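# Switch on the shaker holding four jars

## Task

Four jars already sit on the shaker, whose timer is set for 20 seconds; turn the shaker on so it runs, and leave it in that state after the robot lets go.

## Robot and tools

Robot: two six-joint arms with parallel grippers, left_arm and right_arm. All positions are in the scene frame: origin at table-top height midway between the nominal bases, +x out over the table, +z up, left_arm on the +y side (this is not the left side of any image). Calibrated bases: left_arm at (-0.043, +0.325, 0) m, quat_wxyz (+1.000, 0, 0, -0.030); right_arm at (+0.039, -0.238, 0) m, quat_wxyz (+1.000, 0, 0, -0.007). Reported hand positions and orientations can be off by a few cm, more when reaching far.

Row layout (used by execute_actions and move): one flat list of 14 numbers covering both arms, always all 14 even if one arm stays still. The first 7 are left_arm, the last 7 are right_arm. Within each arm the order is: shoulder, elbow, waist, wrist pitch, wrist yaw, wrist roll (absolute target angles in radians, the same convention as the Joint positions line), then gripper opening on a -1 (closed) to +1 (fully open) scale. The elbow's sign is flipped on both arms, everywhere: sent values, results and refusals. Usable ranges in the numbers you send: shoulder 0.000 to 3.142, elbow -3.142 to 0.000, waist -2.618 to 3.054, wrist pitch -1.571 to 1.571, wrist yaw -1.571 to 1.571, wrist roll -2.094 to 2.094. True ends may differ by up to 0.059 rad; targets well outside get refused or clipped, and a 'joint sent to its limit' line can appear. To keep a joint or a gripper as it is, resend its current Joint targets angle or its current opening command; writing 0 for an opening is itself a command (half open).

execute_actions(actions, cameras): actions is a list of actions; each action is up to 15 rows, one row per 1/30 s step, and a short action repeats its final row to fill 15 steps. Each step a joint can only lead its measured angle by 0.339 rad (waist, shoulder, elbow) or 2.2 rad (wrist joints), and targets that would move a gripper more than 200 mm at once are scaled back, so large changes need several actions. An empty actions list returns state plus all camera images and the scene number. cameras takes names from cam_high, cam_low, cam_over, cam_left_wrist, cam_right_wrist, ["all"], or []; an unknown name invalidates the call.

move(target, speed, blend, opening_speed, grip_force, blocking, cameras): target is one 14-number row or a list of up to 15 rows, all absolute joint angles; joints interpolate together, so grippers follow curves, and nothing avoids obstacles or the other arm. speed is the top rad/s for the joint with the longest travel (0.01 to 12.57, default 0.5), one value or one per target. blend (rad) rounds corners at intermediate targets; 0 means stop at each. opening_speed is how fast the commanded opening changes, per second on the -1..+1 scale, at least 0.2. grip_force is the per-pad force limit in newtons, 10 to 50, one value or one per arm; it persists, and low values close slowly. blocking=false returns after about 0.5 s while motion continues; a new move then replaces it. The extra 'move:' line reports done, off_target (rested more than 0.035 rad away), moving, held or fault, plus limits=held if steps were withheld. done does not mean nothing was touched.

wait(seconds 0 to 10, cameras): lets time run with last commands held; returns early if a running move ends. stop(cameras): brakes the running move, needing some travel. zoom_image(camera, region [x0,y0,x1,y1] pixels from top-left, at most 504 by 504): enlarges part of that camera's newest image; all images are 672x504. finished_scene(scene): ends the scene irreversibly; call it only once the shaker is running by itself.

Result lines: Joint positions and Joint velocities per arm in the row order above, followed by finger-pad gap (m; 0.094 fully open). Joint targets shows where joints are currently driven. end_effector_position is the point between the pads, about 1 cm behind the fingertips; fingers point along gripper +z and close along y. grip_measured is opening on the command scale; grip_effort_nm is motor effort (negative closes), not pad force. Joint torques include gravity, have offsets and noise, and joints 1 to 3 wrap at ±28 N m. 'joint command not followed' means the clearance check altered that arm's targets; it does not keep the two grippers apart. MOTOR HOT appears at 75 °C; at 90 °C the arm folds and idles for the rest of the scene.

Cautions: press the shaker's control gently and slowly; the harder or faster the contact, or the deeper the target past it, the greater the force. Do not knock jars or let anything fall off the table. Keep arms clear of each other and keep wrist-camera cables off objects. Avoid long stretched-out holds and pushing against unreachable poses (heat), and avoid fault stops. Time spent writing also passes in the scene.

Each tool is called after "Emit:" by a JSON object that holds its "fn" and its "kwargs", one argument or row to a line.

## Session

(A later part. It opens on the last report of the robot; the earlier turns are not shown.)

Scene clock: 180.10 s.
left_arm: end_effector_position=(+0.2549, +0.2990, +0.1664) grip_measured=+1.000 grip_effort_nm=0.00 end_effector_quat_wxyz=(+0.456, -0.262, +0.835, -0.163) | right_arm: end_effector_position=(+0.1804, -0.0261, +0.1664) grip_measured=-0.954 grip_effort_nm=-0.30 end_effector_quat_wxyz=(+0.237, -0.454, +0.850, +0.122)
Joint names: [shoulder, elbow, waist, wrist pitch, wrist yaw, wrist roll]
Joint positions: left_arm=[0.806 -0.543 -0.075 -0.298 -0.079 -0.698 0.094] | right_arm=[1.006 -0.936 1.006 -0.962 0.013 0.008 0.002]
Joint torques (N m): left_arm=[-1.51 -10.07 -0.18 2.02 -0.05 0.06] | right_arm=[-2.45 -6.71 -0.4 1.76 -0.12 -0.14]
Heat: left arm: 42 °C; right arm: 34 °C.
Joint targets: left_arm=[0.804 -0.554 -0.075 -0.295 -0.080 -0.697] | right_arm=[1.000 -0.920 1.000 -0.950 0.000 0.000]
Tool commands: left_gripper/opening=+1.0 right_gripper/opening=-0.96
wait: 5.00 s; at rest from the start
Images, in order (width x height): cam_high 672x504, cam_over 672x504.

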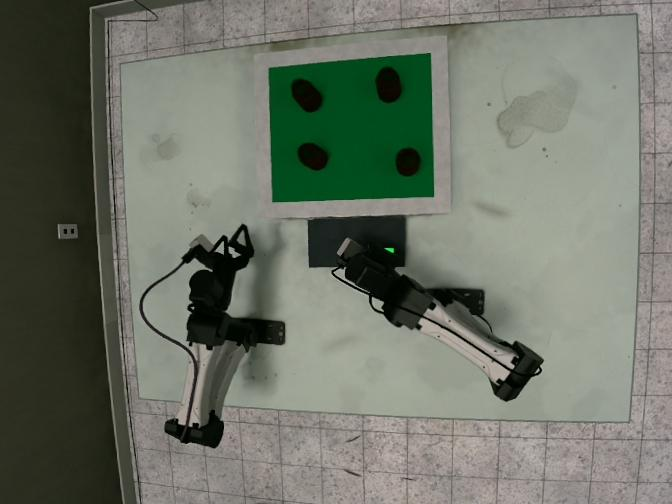

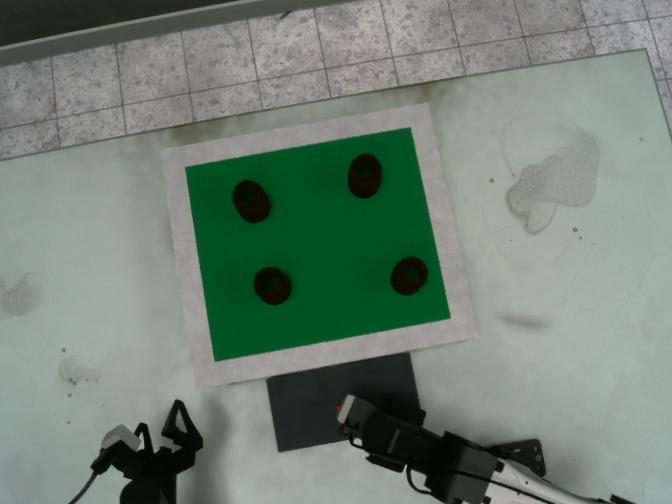

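Emit:
{"fn": "wait", "kwargs": {
  "seconds": 4,
  "cameras": ["cam_over", "cam_high"]
}}

Emit:
{"fn": "wait", "kwargs": {
  "seconds": 1.3,
  "cameras": ["cam_over", "cam_high", "cam_right_wrist"]
}}

Scene clock: 186.37 s.
left_arm: end_effector_position=(+0.2549, +0.2990, +0.1664) grip_measured=+1.000 grip_effort_nm=0.00 end_effector_quat_wxyz=(+0.456, -0.262, +0.835, -0.163) | right_arm: end_effector_position=(+0.1804, -0.0261, +0.1664) grip_measured=-0.954 grip_effort_nm=-0.30 end_effector_quat_wxyz=(+0.237, -0.454, +0.850, +0.122)
Joint names: [shoulder, elbow, waist, wrist pitch, wrist yaw, wrist roll]
Joint positions: left_arm=[0.806 -0.543 -0.075 -0.298 -0.079 -0.698 0.094] | right_arm=[1.006 -0.936 1.006 -0.962 0.013 0.008 0.002]
Joint torques (N m): left_arm=[-1.55 -10.04 -0.2 2.01 -0.06 0.05] | right_arm=[-2.33 -6.72 -0.46 1.76 -0.13 -0.14]
Heat: left arm: 42 °C; right arm: 34 °C.
Joint targets: left_arm=[0.804 -0.554 -0.075 -0.295 -0.080 -0.697] | right_arm=[1.000 -0.920 1.000 -0.950 0.000 0.000]
Tool commands: left_gripper/opening=+1.0 right_gripper/opening=-0.96
wait: 4.00 s; at rest from the start
Images, in order (width x height): cam_high 672x504, cam_over 672x504.

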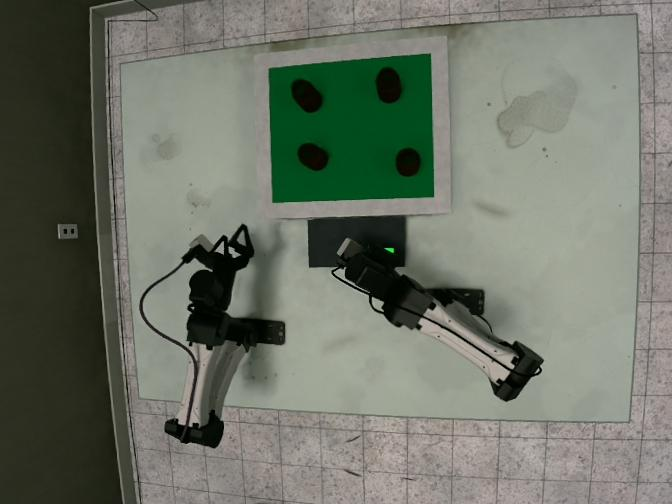

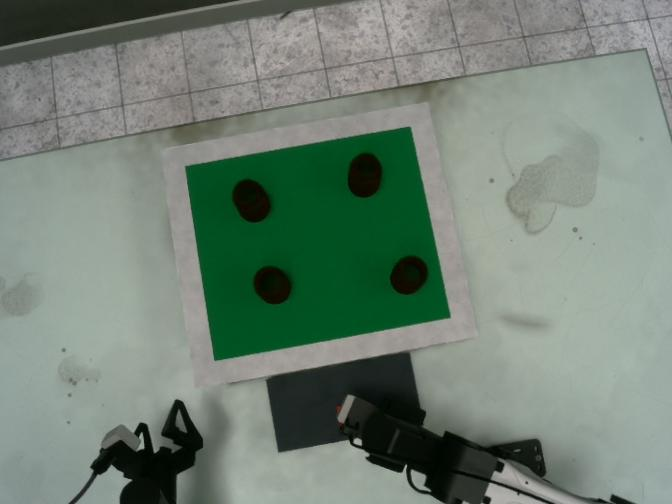

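Scene clock: 187.67 s.
left_arm: end_effector_position=(+0.2549, +0.2990, +0.1664) grip_measured=+1.000 grip_effort_nm=0.00 end_effector_quat_wxyz=(+0.456, -0.262, +0.835, -0.163) | right_arm: end_effector_position=(+0.1804, -0.0261, +0.1664) grip_measured=-0.954 grip_effort_nm=-0.30 end_effector_quat_wxyz=(+0.237, -0.454, +0.850, +0.122)
Joint names: [shoulder, elbow, waist, wrist pitch, wrist yaw, wrist roll]
Joint positions: left_arm=[0.806 -0.543 -0.075 -0.298 -0.079 -0.698 0.094] | right_arm=[1.006 -0.936 1.006 -0.962 0.013 0.008 0.002]
Joint torques (N m): left_arm=[-1.52 -10.06 -0.17 2.01 -0.05 0.05] | right_arm=[-2.43 -6.72 -0.44 1.76 -0.12 -0.15]
Heat: left arm: 42 °C; right arm: 34 °C.
Joint targets: left_arm=[0.804 -0.554 -0.075 -0.295 -0.080 -0.697] | right_arm=[1.000 -0.920 1.000 -0.950 0.000 0.000]
Tool commands: left_gripper/opening=+1.0 right_gripper/opening=-0.96
wait: 1.30 s; at rest by 0.17 s
Images, in order (width x height): cam_high 672x504, cam_over 672x504, cam_right_wrist 672x504.

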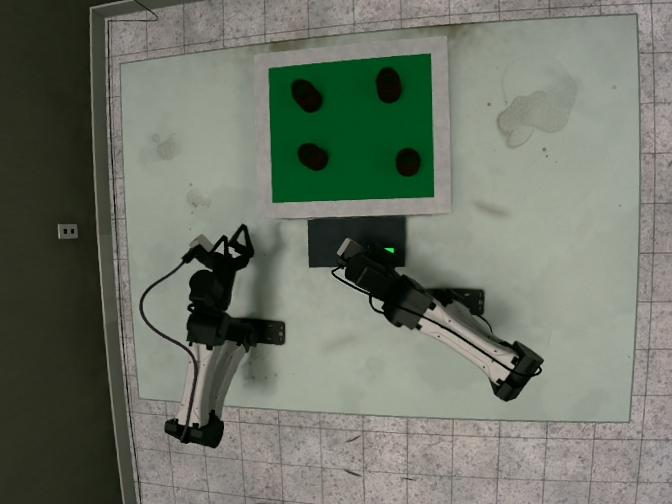

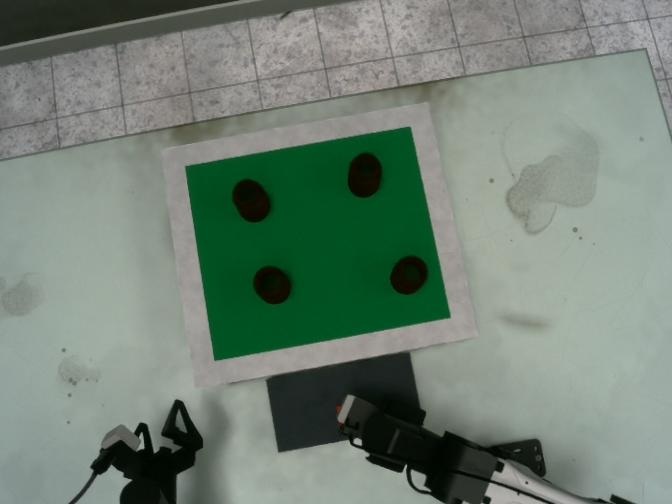

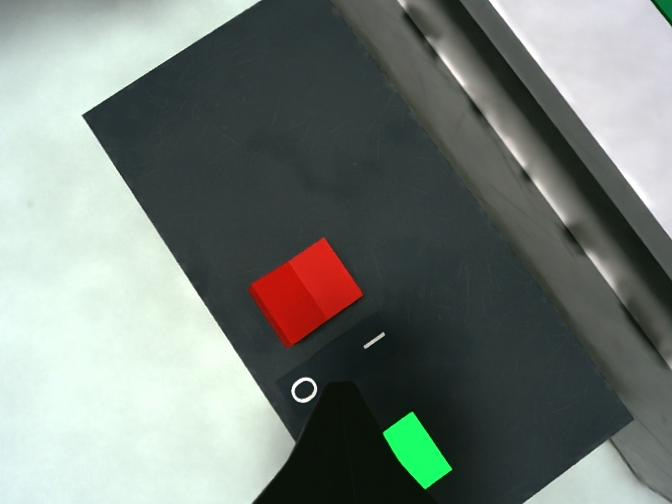

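Emit:
{"fn": "finished_scene", "kwargs": {
  "scene": 1
}}

The scene is finished: the task was done.


## Next scene

The same job, from a new start.

Emit:
{"fn": "execute_actions", "kwargs": {
  "actions": []
}}

Scene clock: 0.00 s.
left_arm: end_effector_position=(+0.2279, +0.3165, +0.2378) grip_measured=+1.000 grip_effort_nm=n/a end_effector_quat_wxyz=(+0.546, -0.057, +0.834, +0.043) | right_arm: end_effector_position=(+0.3749, -0.2465, +0.2683) grip_measured=+1.000 grip_effort_nm=n/a end_effector_quat_wxyz=(+0.639, +0.097, +0.761, +0.058)
Joint names: [shoulder, elbow, waist, wrist pitch, wrist yaw, wrist roll]
Joint positions: left_arm=[0.639 -0.673 -0.216 -0.479 -0.384 -0.168 0.094] | right_arm=[0.818 -0.602 -0.001 0.037 0.022 0.222 0.094]
Joint velocities: within noise
Joint torques (N m): no reading
Heat: left arm: 28 °C; right arm: 30 °C.
Joint targets: left_arm=[0.638 -0.684 -0.216 -0.475 -0.385 -0.168] | right_arm=[0.817 -0.610 -0.001 0.031 0.022 0.223]
Tool commands: left_gripper/opening=+1.0 right_gripper/opening=+1.0

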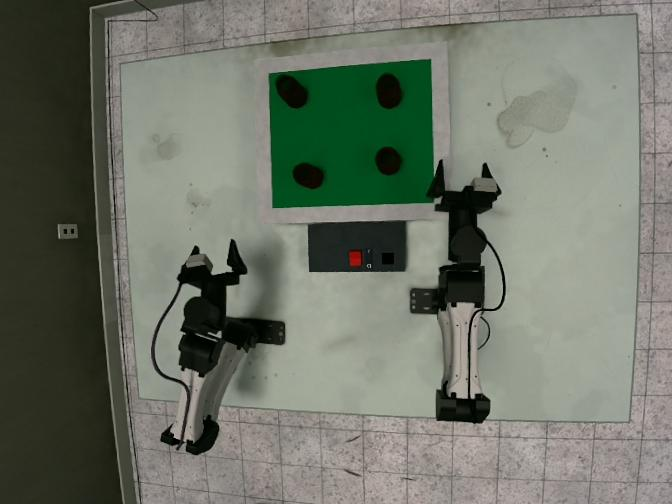

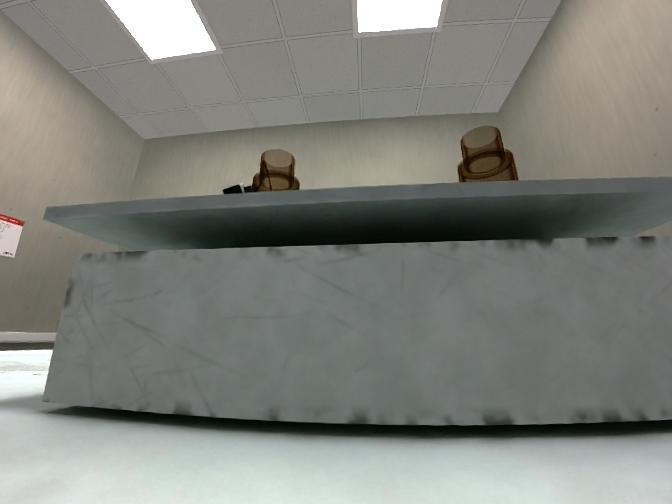

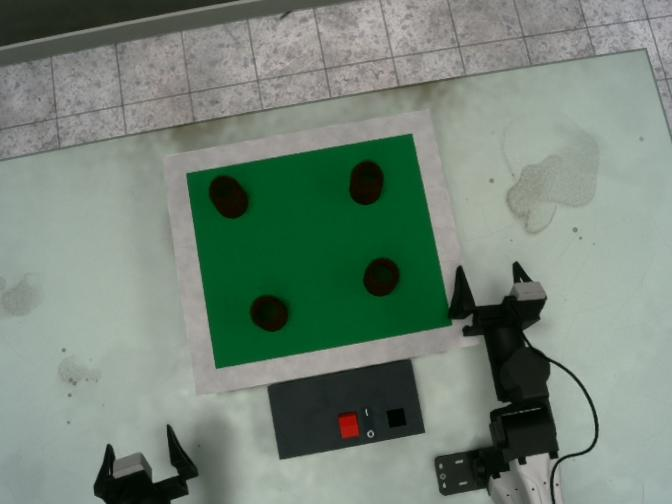

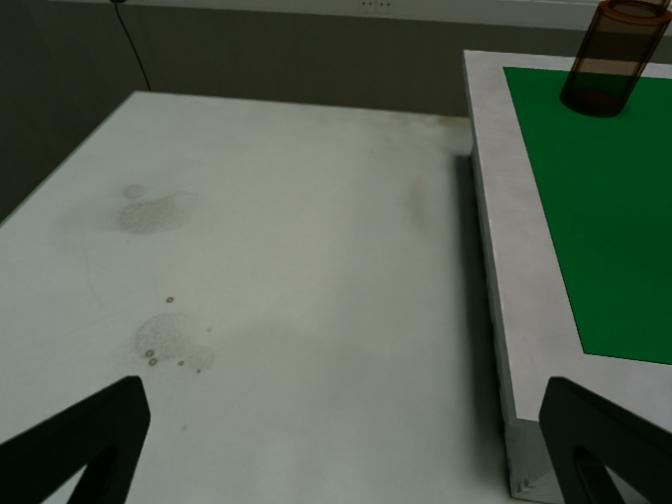

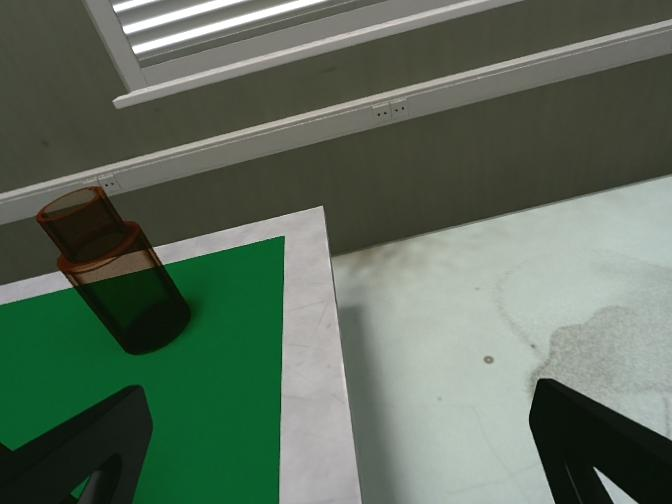

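Emit:
{"fn": "move", "kwargs": {
  "target": [
    [0.638, -0.684, -0.216, -0.475, -0.385, -0.168, 1.0, 0.4, -0.7, 0.1, -0.6, 0, 0.05, -0.96],
    [0.638, -0.684, -0.216, -0.475, -0.385, -0.168, 1.0, 0.7, -0.75, 0.8, -0.8, 0, 0, -0.96],
    [0.638, -0.684, -0.216, -0.475, -0.385, -0.168, 1.0, 1.41, -1.165, 1.078, -1.125, 0, 0, -0.96]
  ],
  "cameras": ["cam_right_wrist", "cam_over"],
  "speed": [0.6, 0.7, 0.6],
  "blend": 0.1
}}

Emit:
{"fn": "zoom_image", "kwargs": {
  "camera": "cam_right_wrist",
  "region": [220, 260, 480, 464]
}}

Scene clock: 31.53 s.
left_arm: end_effector_position=(+0.2279, +0.3165, +0.2378) grip_measured=+1.000 grip_effort_nm=0.00 end_effector_quat_wxyz=(+0.546, -0.057, +0.834, +0.043) | right_arm: end_effector_position=(+0.1759, +0.0018, +0.1248) grip_measured=-0.954 grip_effort_nm=-0.30 end_effector_quat_wxyz=(+0.089, -0.500, +0.860, +0.045)
Joint names: [shoulder, elbow, waist, wrist pitch, wrist yaw, wrist roll]
Joint positions: left_arm=[0.639 -0.673 -0.216 -0.479 -0.384 -0.168 0.094] | right_arm=[1.398 -1.136 1.074 -1.109 0.012 0.007 0.002]
Joint torques (N m): left_arm=[0.12 -9.68 -0.17 2.09 -0.1 0.01] | right_arm=[-3.88 -10.47 0.42 0.67 -0.1 -0.13]
Heat: left arm: 36 °C; right arm: 37 °C.
Joint targets: left_arm=[0.638 -0.684 -0.216 -0.475 -0.385 -0.168] | right_arm=[1.410 -1.165 1.078 -1.125 0.000 0.000]
move: done
Images, in order (width x height): cam_over 672x504, cam_right_wrist 672x504.

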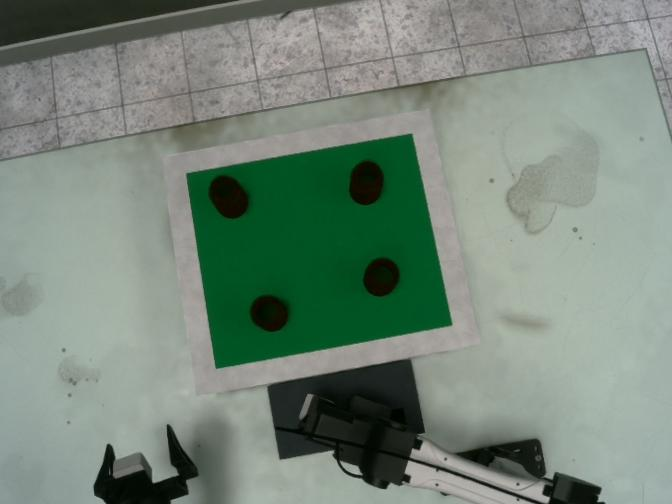

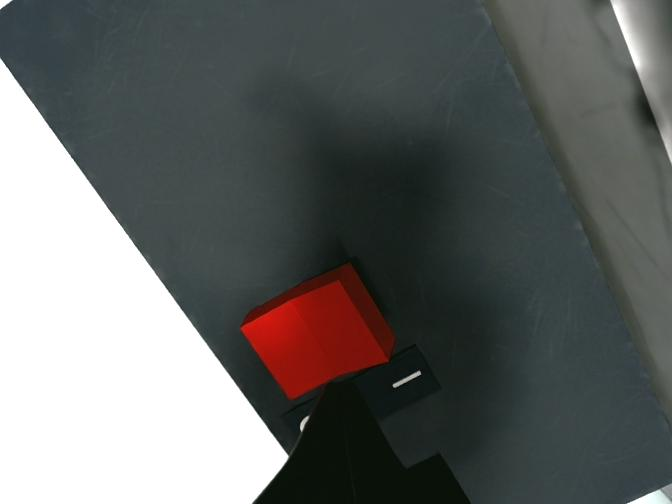

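Scaled by 1.938.

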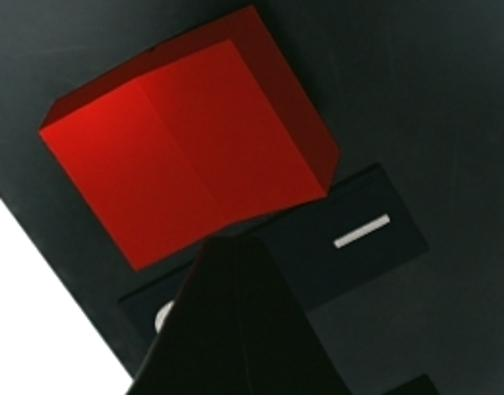

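Emit:
{"fn": "move", "kwargs": {
  "target": [
    [0.638, -0.684, -0.216, -0.475, -0.385, -0.168, 1.0, 1.423, -1.026, 1.064, -0.986, 0, 0, -0.96],
    [0.638, -0.684, -0.216, -0.475, -0.385, -0.168, 1.0, 1.443, -0.973, 1.064, -0.922, 0, 0, -0.96]
  ],
  "cameras": ["cam_right_wrist", "cam_over", "cam_high"],
  "speed": [0.12, 0.08],
  "blend": 0.02
}}

Emit:
{"fn": "zoom_image", "kwargs": {
  "camera": "cam_right_wrist",
  "region": [220, 300, 480, 504]
}}

Scene clock: 47.80 s.
left_arm: end_effector_position=(+0.2279, +0.3165, +0.2378) grip_measured=+1.000 grip_effort_nm=0.00 end_effector_quat_wxyz=(+0.546, -0.057, +0.834, +0.043) | right_arm: end_effector_position=(+0.1793, +0.0034, +0.0919) grip_measured=-0.954 grip_effort_nm=-0.29 end_effector_quat_wxyz=(+0.094, -0.496, +0.862, +0.048)
Joint names: [shoulder, elbow, waist, wrist pitch, wrist yaw, wrist roll]
Joint positions: left_arm=[0.639 -0.673 -0.216 -0.479 -0.384 -0.168 0.094] | right_arm=[1.412 -1.013 1.066 -0.962 0.012 0.007 0.002]
Joint torques (N m): left_arm=[0.13 -9.68 -0.17 2.08 -0.1 0.02] | right_arm=[-2.43 -3.85 -0.14 1.36 -0.11 -0.13]
Heat: left arm: 38 °C; right arm: 34 °C.
Joint targets: left_arm=[0.638 -0.684 -0.216 -0.475 -0.385 -0.168] | right_arm=[1.443 -0.973 1.064 -0.922 0.000 0.000]
move: off_target (right_arm); right_arm: the elbow is farthest, 0.040 rad from its target
Images, in order (width x height): cam_high 672x504, cam_over 672x504, cam_right_wrist 672x504.

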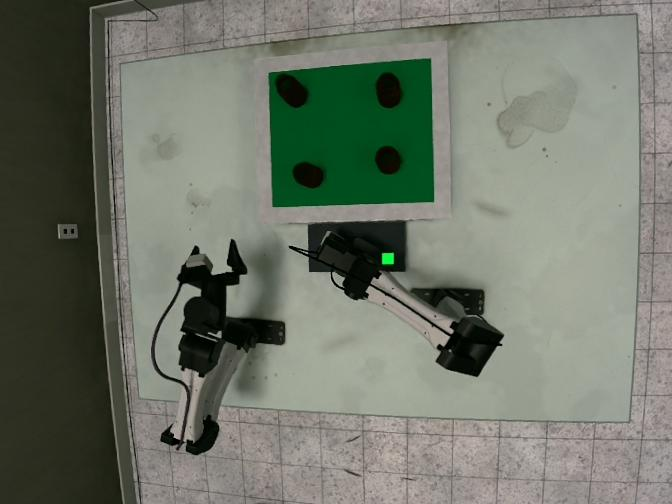

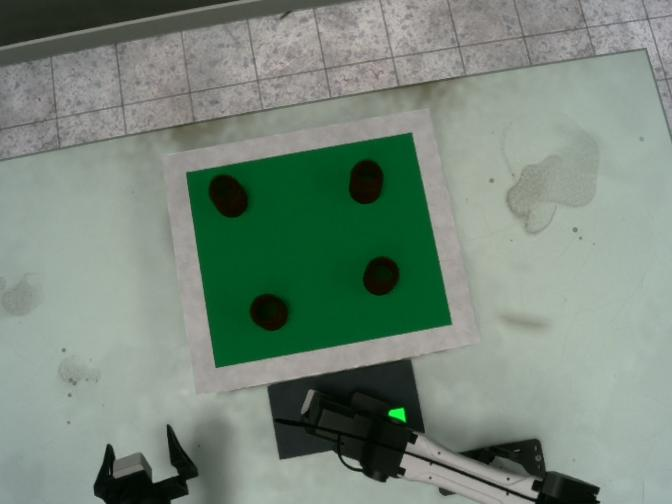

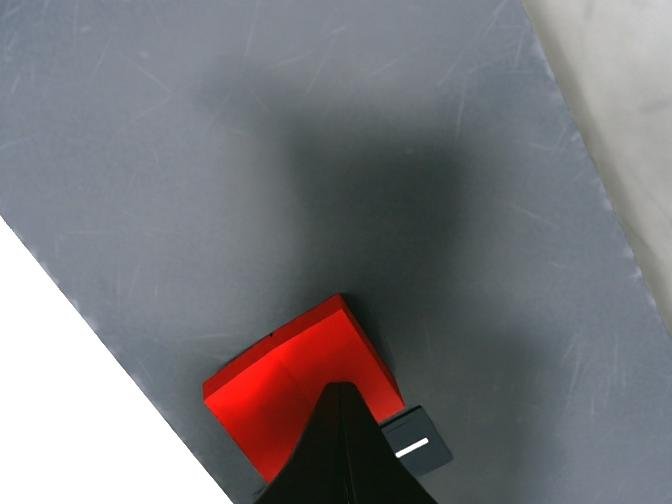

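Scaled by 1.938.

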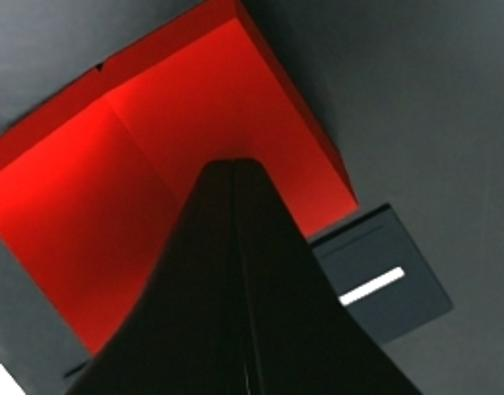

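Lamp is on. Retract.

Emit:
{"fn": "move", "kwargs": {
  "target": [
    [0.638, -0.684, -0.216, -0.475, -0.385, -0.168, 1.0, 1.383, -1.13, 1.07, -1.10, 0, 0, -0.96],
    [0.638, -0.684, -0.216, -0.475, -0.385, -0.168, 1.0, 1.0, -0.92, 1.03, -0.95, 0, 0, -0.96]
  ],
  "cameras": ["cam_over", "cam_high"],
  "speed": [0.25, 0.6],
  "blend": 0.05
}}

Emit:
{"fn": "wait", "kwargs": {
  "seconds": 5,
  "cameras": ["cam_over"]
}}

Emit:
{"fn": "wait", "kwargs": {
  "seconds": 7,
  "cameras": ["cam_over", "cam_low"]
}}

Emit:
{"fn": "wait", "kwargs": {
  "seconds": 0.7,
  "cameras": ["cam_over", "cam_low", "cam_right_wrist"]
}}

Scene clock: 54.70 s.
left_arm: end_effector_position=(+0.2279, +0.3165, +0.2378) grip_measured=+1.000 grip_effort_nm=0.00 end_effector_quat_wxyz=(+0.546, -0.057, +0.834, +0.043) | right_arm: end_effector_position=(+0.1737, -0.0222, +0.1663) grip_measured=-0.954 grip_effort_nm=-0.30 end_effector_quat_wxyz=(+0.234, -0.467, +0.843, +0.125)
Joint names: [shoulder, elbow, waist, wrist pitch, wrist yaw, wrist roll]
Joint positions: left_arm=[0.639 -0.673 -0.216 -0.479 -0.384 -0.168 0.094] | right_arm=[1.007 -0.937 1.036 -0.965 0.012 0.007 0.002]
Joint torques (N m): left_arm=[0.09 -9.66 -0.18 2.08 -0.11 0.01] | right_arm=[-2.45 -6.6 -0.43 1.83 -0.12 -0.13]
Heat: left arm: 38 °C; right arm: 34 °C.
Joint targets: left_arm=[0.638 -0.684 -0.216 -0.475 -0.385 -0.168] | right_arm=[1.000 -0.920 1.030 -0.950 0.000 0.000]
move: done
Images, in order (width x height): cam_high 672x504, cam_over 672x504.

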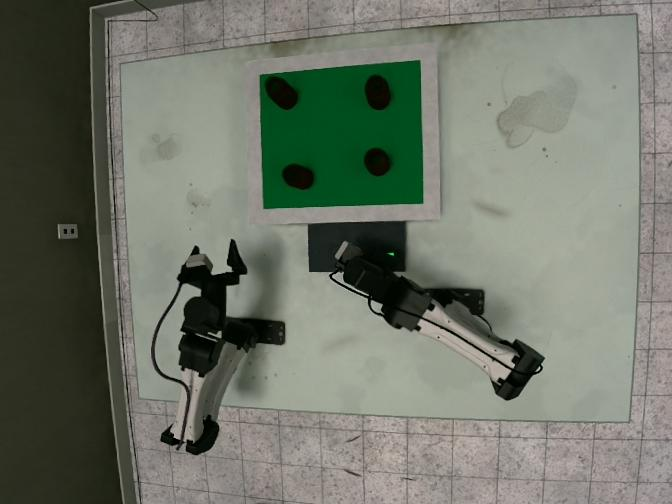

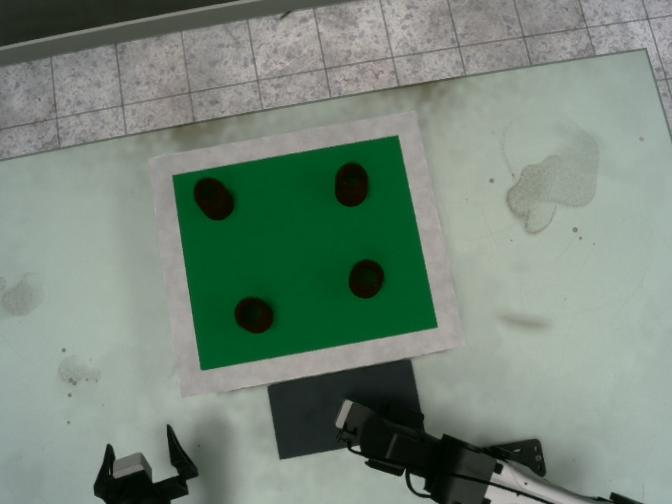

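Scene clock: 59.70 s.
left_arm: end_effector_position=(+0.2279, +0.3165, +0.2378) grip_measured=+1.000 grip_effort_nm=0.00 end_effector_quat_wxyz=(+0.546, -0.057, +0.834, +0.043) | right_arm: end_effector_position=(+0.1738, -0.0220, +0.1664) grip_measured=-0.954 grip_effort_nm=-0.30 end_effector_quat_wxyz=(+0.234, -0.467, +0.843, +0.125)
Joint names: [shoulder, elbow, waist, wrist pitch, wrist yaw, wrist roll]
Joint positions: left_arm=[0.639 -0.673 -0.216 -0.479 -0.384 -0.168 0.094] | right_arm=[1.007 -0.937 1.036 -0.964 0.012 0.007 0.002]
Joint torques (N m): left_arm=[0.12 -9.7 -0.18 2.09 -0.11 0.01] | right_arm=[-2.47 -6.63 -0.36 1.79 -0.11 -0.14]
Heat: left arm: 39 °C; right arm: 34 °C.
Joint targets: left_arm=[0.638 -0.684 -0.216 -0.475 -0.385 -0.168] | right_arm=[1.000 -0.920 1.030 -0.950 0.000 0.000]
Tool commands: left_gripper/opening=+1.0 right_gripper/opening=-0.96
wait: 5.00 s; at rest by 0.17 s
Images, in order (width x height): cam_over 672x504.

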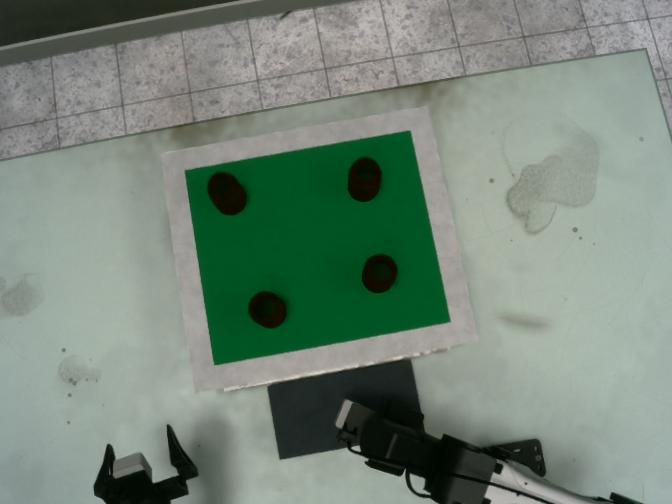

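Scene clock: 66.70 s.
left_arm: end_effector_position=(+0.2279, +0.3165, +0.2378) grip_measured=+1.000 grip_effort_nm=0.00 end_effector_quat_wxyz=(+0.546, -0.057, +0.834, +0.043) | right_arm: end_effector_position=(+0.1738, -0.0220, +0.1664) grip_measured=-0.954 grip_effort_nm=-0.30 end_effector_quat_wxyz=(+0.234, -0.467, +0.843, +0.125)
Joint names: [shoulder, elbow, waist, wrist pitch, wrist yaw, wrist roll]
Joint positions: left_arm=[0.639 -0.673 -0.216 -0.479 -0.384 -0.168 0.094] | right_arm=[1.007 -0.937 1.036 -0.964 0.012 0.007 0.002]
Joint torques (N m): left_arm=[0.08 -9.7 -0.17 2.09 -0.1 0.02] | right_arm=[-2.39 -6.63 -0.44 1.79 -0.11 -0.13]
Heat: left arm: 39 °C; right arm: 34 °C.
Joint targets: left_arm=[0.638 -0.684 -0.216 -0.475 -0.385 -0.168] | right_arm=[1.000 -0.920 1.030 -0.950 0.000 0.000]
Tool commands: left_gripper/opening=+1.0 right_gripper/opening=-0.96
wait: 7.00 s; at rest by 0.17 s
Images, in order (width x height): cam_low 672x504, cam_over 672x504.

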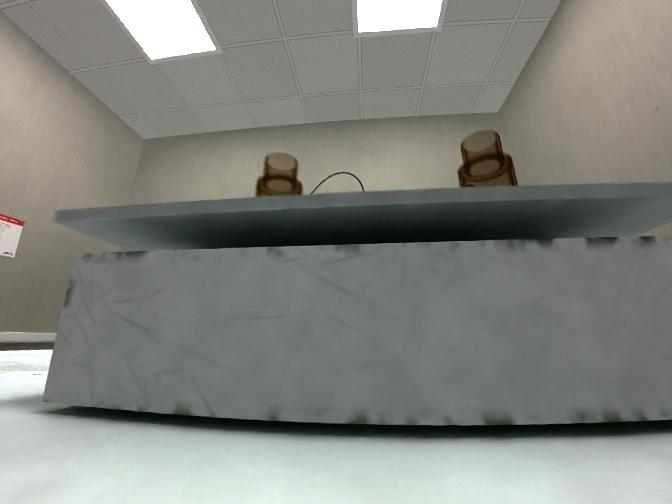

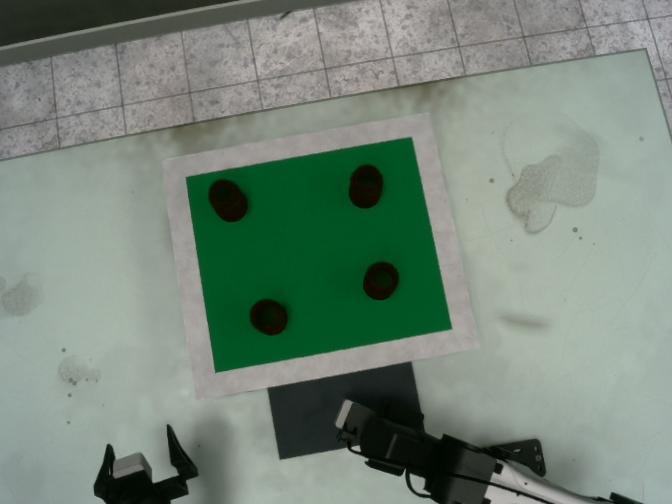

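Scene clock: 67.40 s.
left_arm: end_effector_position=(+0.2279, +0.3165, +0.2378) grip_measured=+1.000 grip_effort_nm=0.00 end_effector_quat_wxyz=(+0.546, -0.057, +0.834, +0.043) | right_arm: end_effector_position=(+0.1738, -0.0220, +0.1664) grip_measured=-0.954 grip_effort_nm=-0.29 end_effector_quat_wxyz=(+0.234, -0.467, +0.843, +0.125)
Joint names: [shoulder, elbow, waist, wrist pitch, wrist yaw, wrist roll]
Joint positions: left_arm=[0.639 -0.673 -0.216 -0.479 -0.384 -0.168 0.094] | right_arm=[1.007 -0.937 1.036 -0.964 0.012 0.007 0.002]
Joint torques (N m): left_arm=[0.09 -9.7 -0.17 2.08 -0.11 0.01] | right_arm=[-2.51 -6.6 -0.44 1.79 -0.11 -0.14]
Heat: left arm: 39 °C; right arm: 34 °C.
Joint targets: left_arm=[0.638 -0.684 -0.216 -0.475 -0.385 -0.168] | right_arm=[1.000 -0.920 1.030 -0.950 0.000 0.000]
Tool commands: left_gripper/opening=+1.0 right_gripper/opening=-0.96
wait: 0.70 s; at rest by 0.17 s
Images, in order (width x height): cam_low 672x504, cam_over 672x504, cam_right_wrist 672x504.

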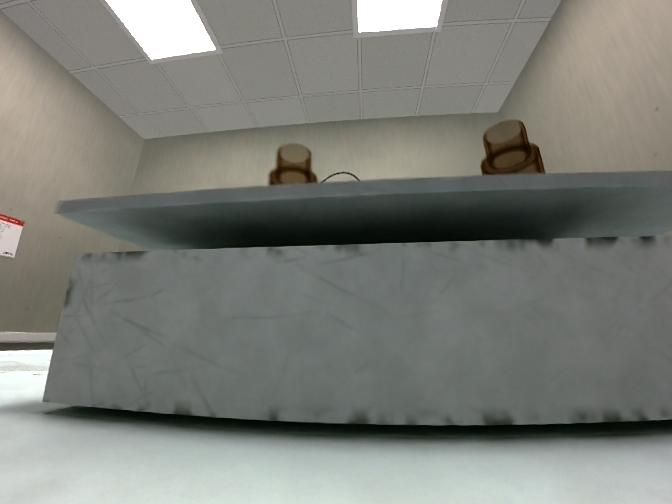

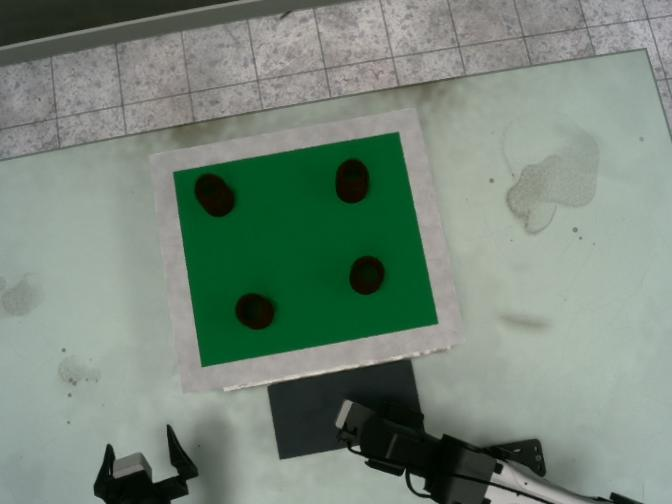

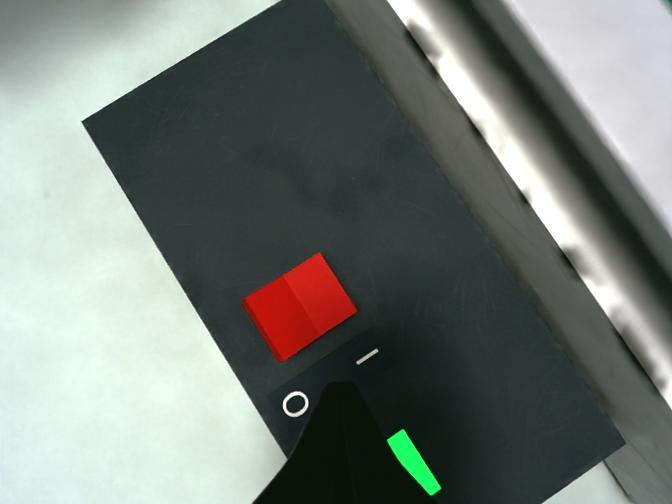

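Emit:
{"fn": "wait", "kwargs": {
  "seconds": 0.7,
  "cameras": ["cam_low"]
}}

Emit:
{"fn": "wait", "kwargs": {
  "seconds": 0.3,
  "cameras": ["cam_over", "cam_low"]
}}

Scene clock: 70.00 s.
left_arm: end_effector_position=(+0.2279, +0.3165, +0.2378) grip_measured=+1.000 grip_effort_nm=-0.01 end_effector_quat_wxyz=(+0.546, -0.057, +0.834, +0.043) | right_arm: end_effector_position=(+0.1738, -0.0220, +0.1664) grip_measured=-0.954 grip_effort_nm=-0.30 end_effector_quat_wxyz=(+0.234, -0.467, +0.843, +0.125)
Joint names: [shoulder, elbow, waist, wrist pitch, wrist yaw, wrist roll]
Joint positions: left_arm=[0.639 -0.673 -0.216 -0.479 -0.384 -0.168 0.094] | right_arm=[1.007 -0.937 1.036 -0.964 0.012 0.007 0.002]
Joint torques (N m): left_arm=[0.08 -9.69 -0.21 2.08 -0.1 0.01] | right_arm=[-2.41 -6.61 -0.42 1.79 -0.12 -0.14]
Heat: left arm: 39 °C; right arm: 34 °C.
Joint targets: left_arm=[0.638 -0.684 -0.216 -0.475 -0.385 -0.168] | right_arm=[1.000 -0.920 1.030 -0.950 0.000 0.000]
Tool commands: left_gripper/opening=+1.0 right_gripper/opening=-0.96
wait: 0.70 s; at rest from the start
Images, in order (width x height): cam_low 672x504.

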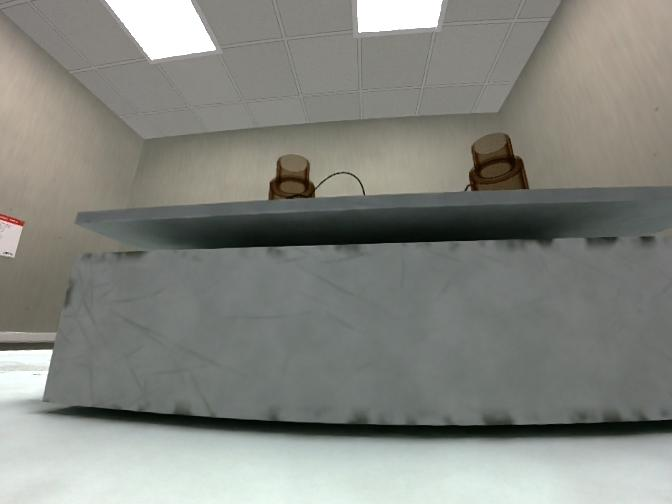

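Scene clock: 70.30 s.
left_arm: end_effector_position=(+0.2279, +0.3165, +0.2378) grip_measured=+1.000 grip_effort_nm=0.00 end_effector_quat_wxyz=(+0.546, -0.057, +0.834, +0.043) | right_arm: end_effector_position=(+0.1738, -0.0220, +0.1664) grip_measured=-0.954 grip_effort_nm=-0.30 end_effector_quat_wxyz=(+0.234, -0.467, +0.843, +0.125)
Joint names: [shoulder, elbow, waist, wrist pitch, wrist yaw, wrist roll]
Joint positions: left_arm=[0.639 -0.673 -0.216 -0.479 -0.384 -0.168 0.094] | right_arm=[1.007 -0.937 1.036 -0.964 0.012 0.007 0.002]
Joint torques (N m): left_arm=[0.09 -9.68 -0.18 2.08 -0.1 0.01] | right_arm=[-2.44 -6.6 -0.43 1.77 -0.11 -0.15]
Heat: left arm: 39 °C; right arm: 34 °C.
Joint targets: left_arm=[0.638 -0.684 -0.216 -0.475 -0.385 -0.168] | right_arm=[1.000 -0.920 1.030 -0.950 0.000 0.000]
Tool commands: left_gripper/opening=+1.0 right_gripper/opening=-0.96
wait: 0.30 s; at rest by 0.17 s
Images, in order (width x height): cam_low 672x504, cam_over 672x504.

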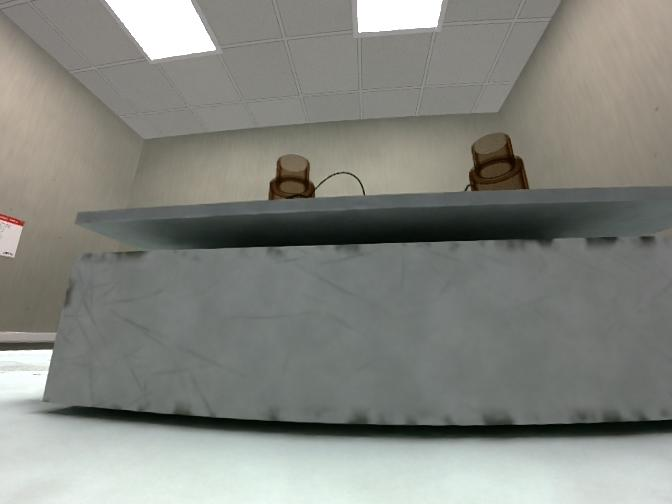

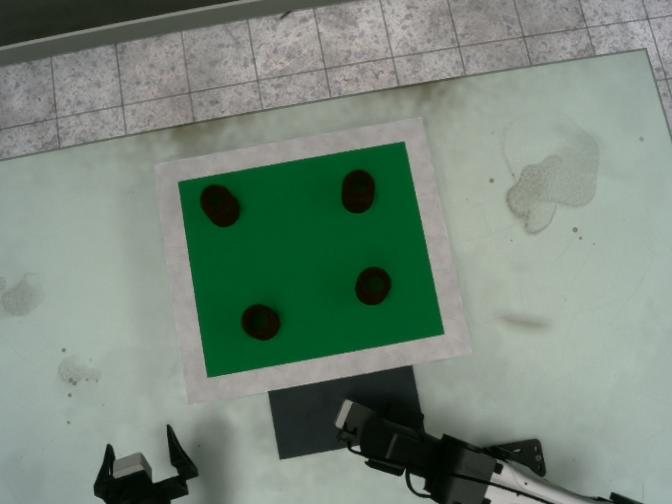

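Emit:
{"fn": "finished_scene", "kwargs": {
  "scene": 2
}}

The scene is finished: the task was done.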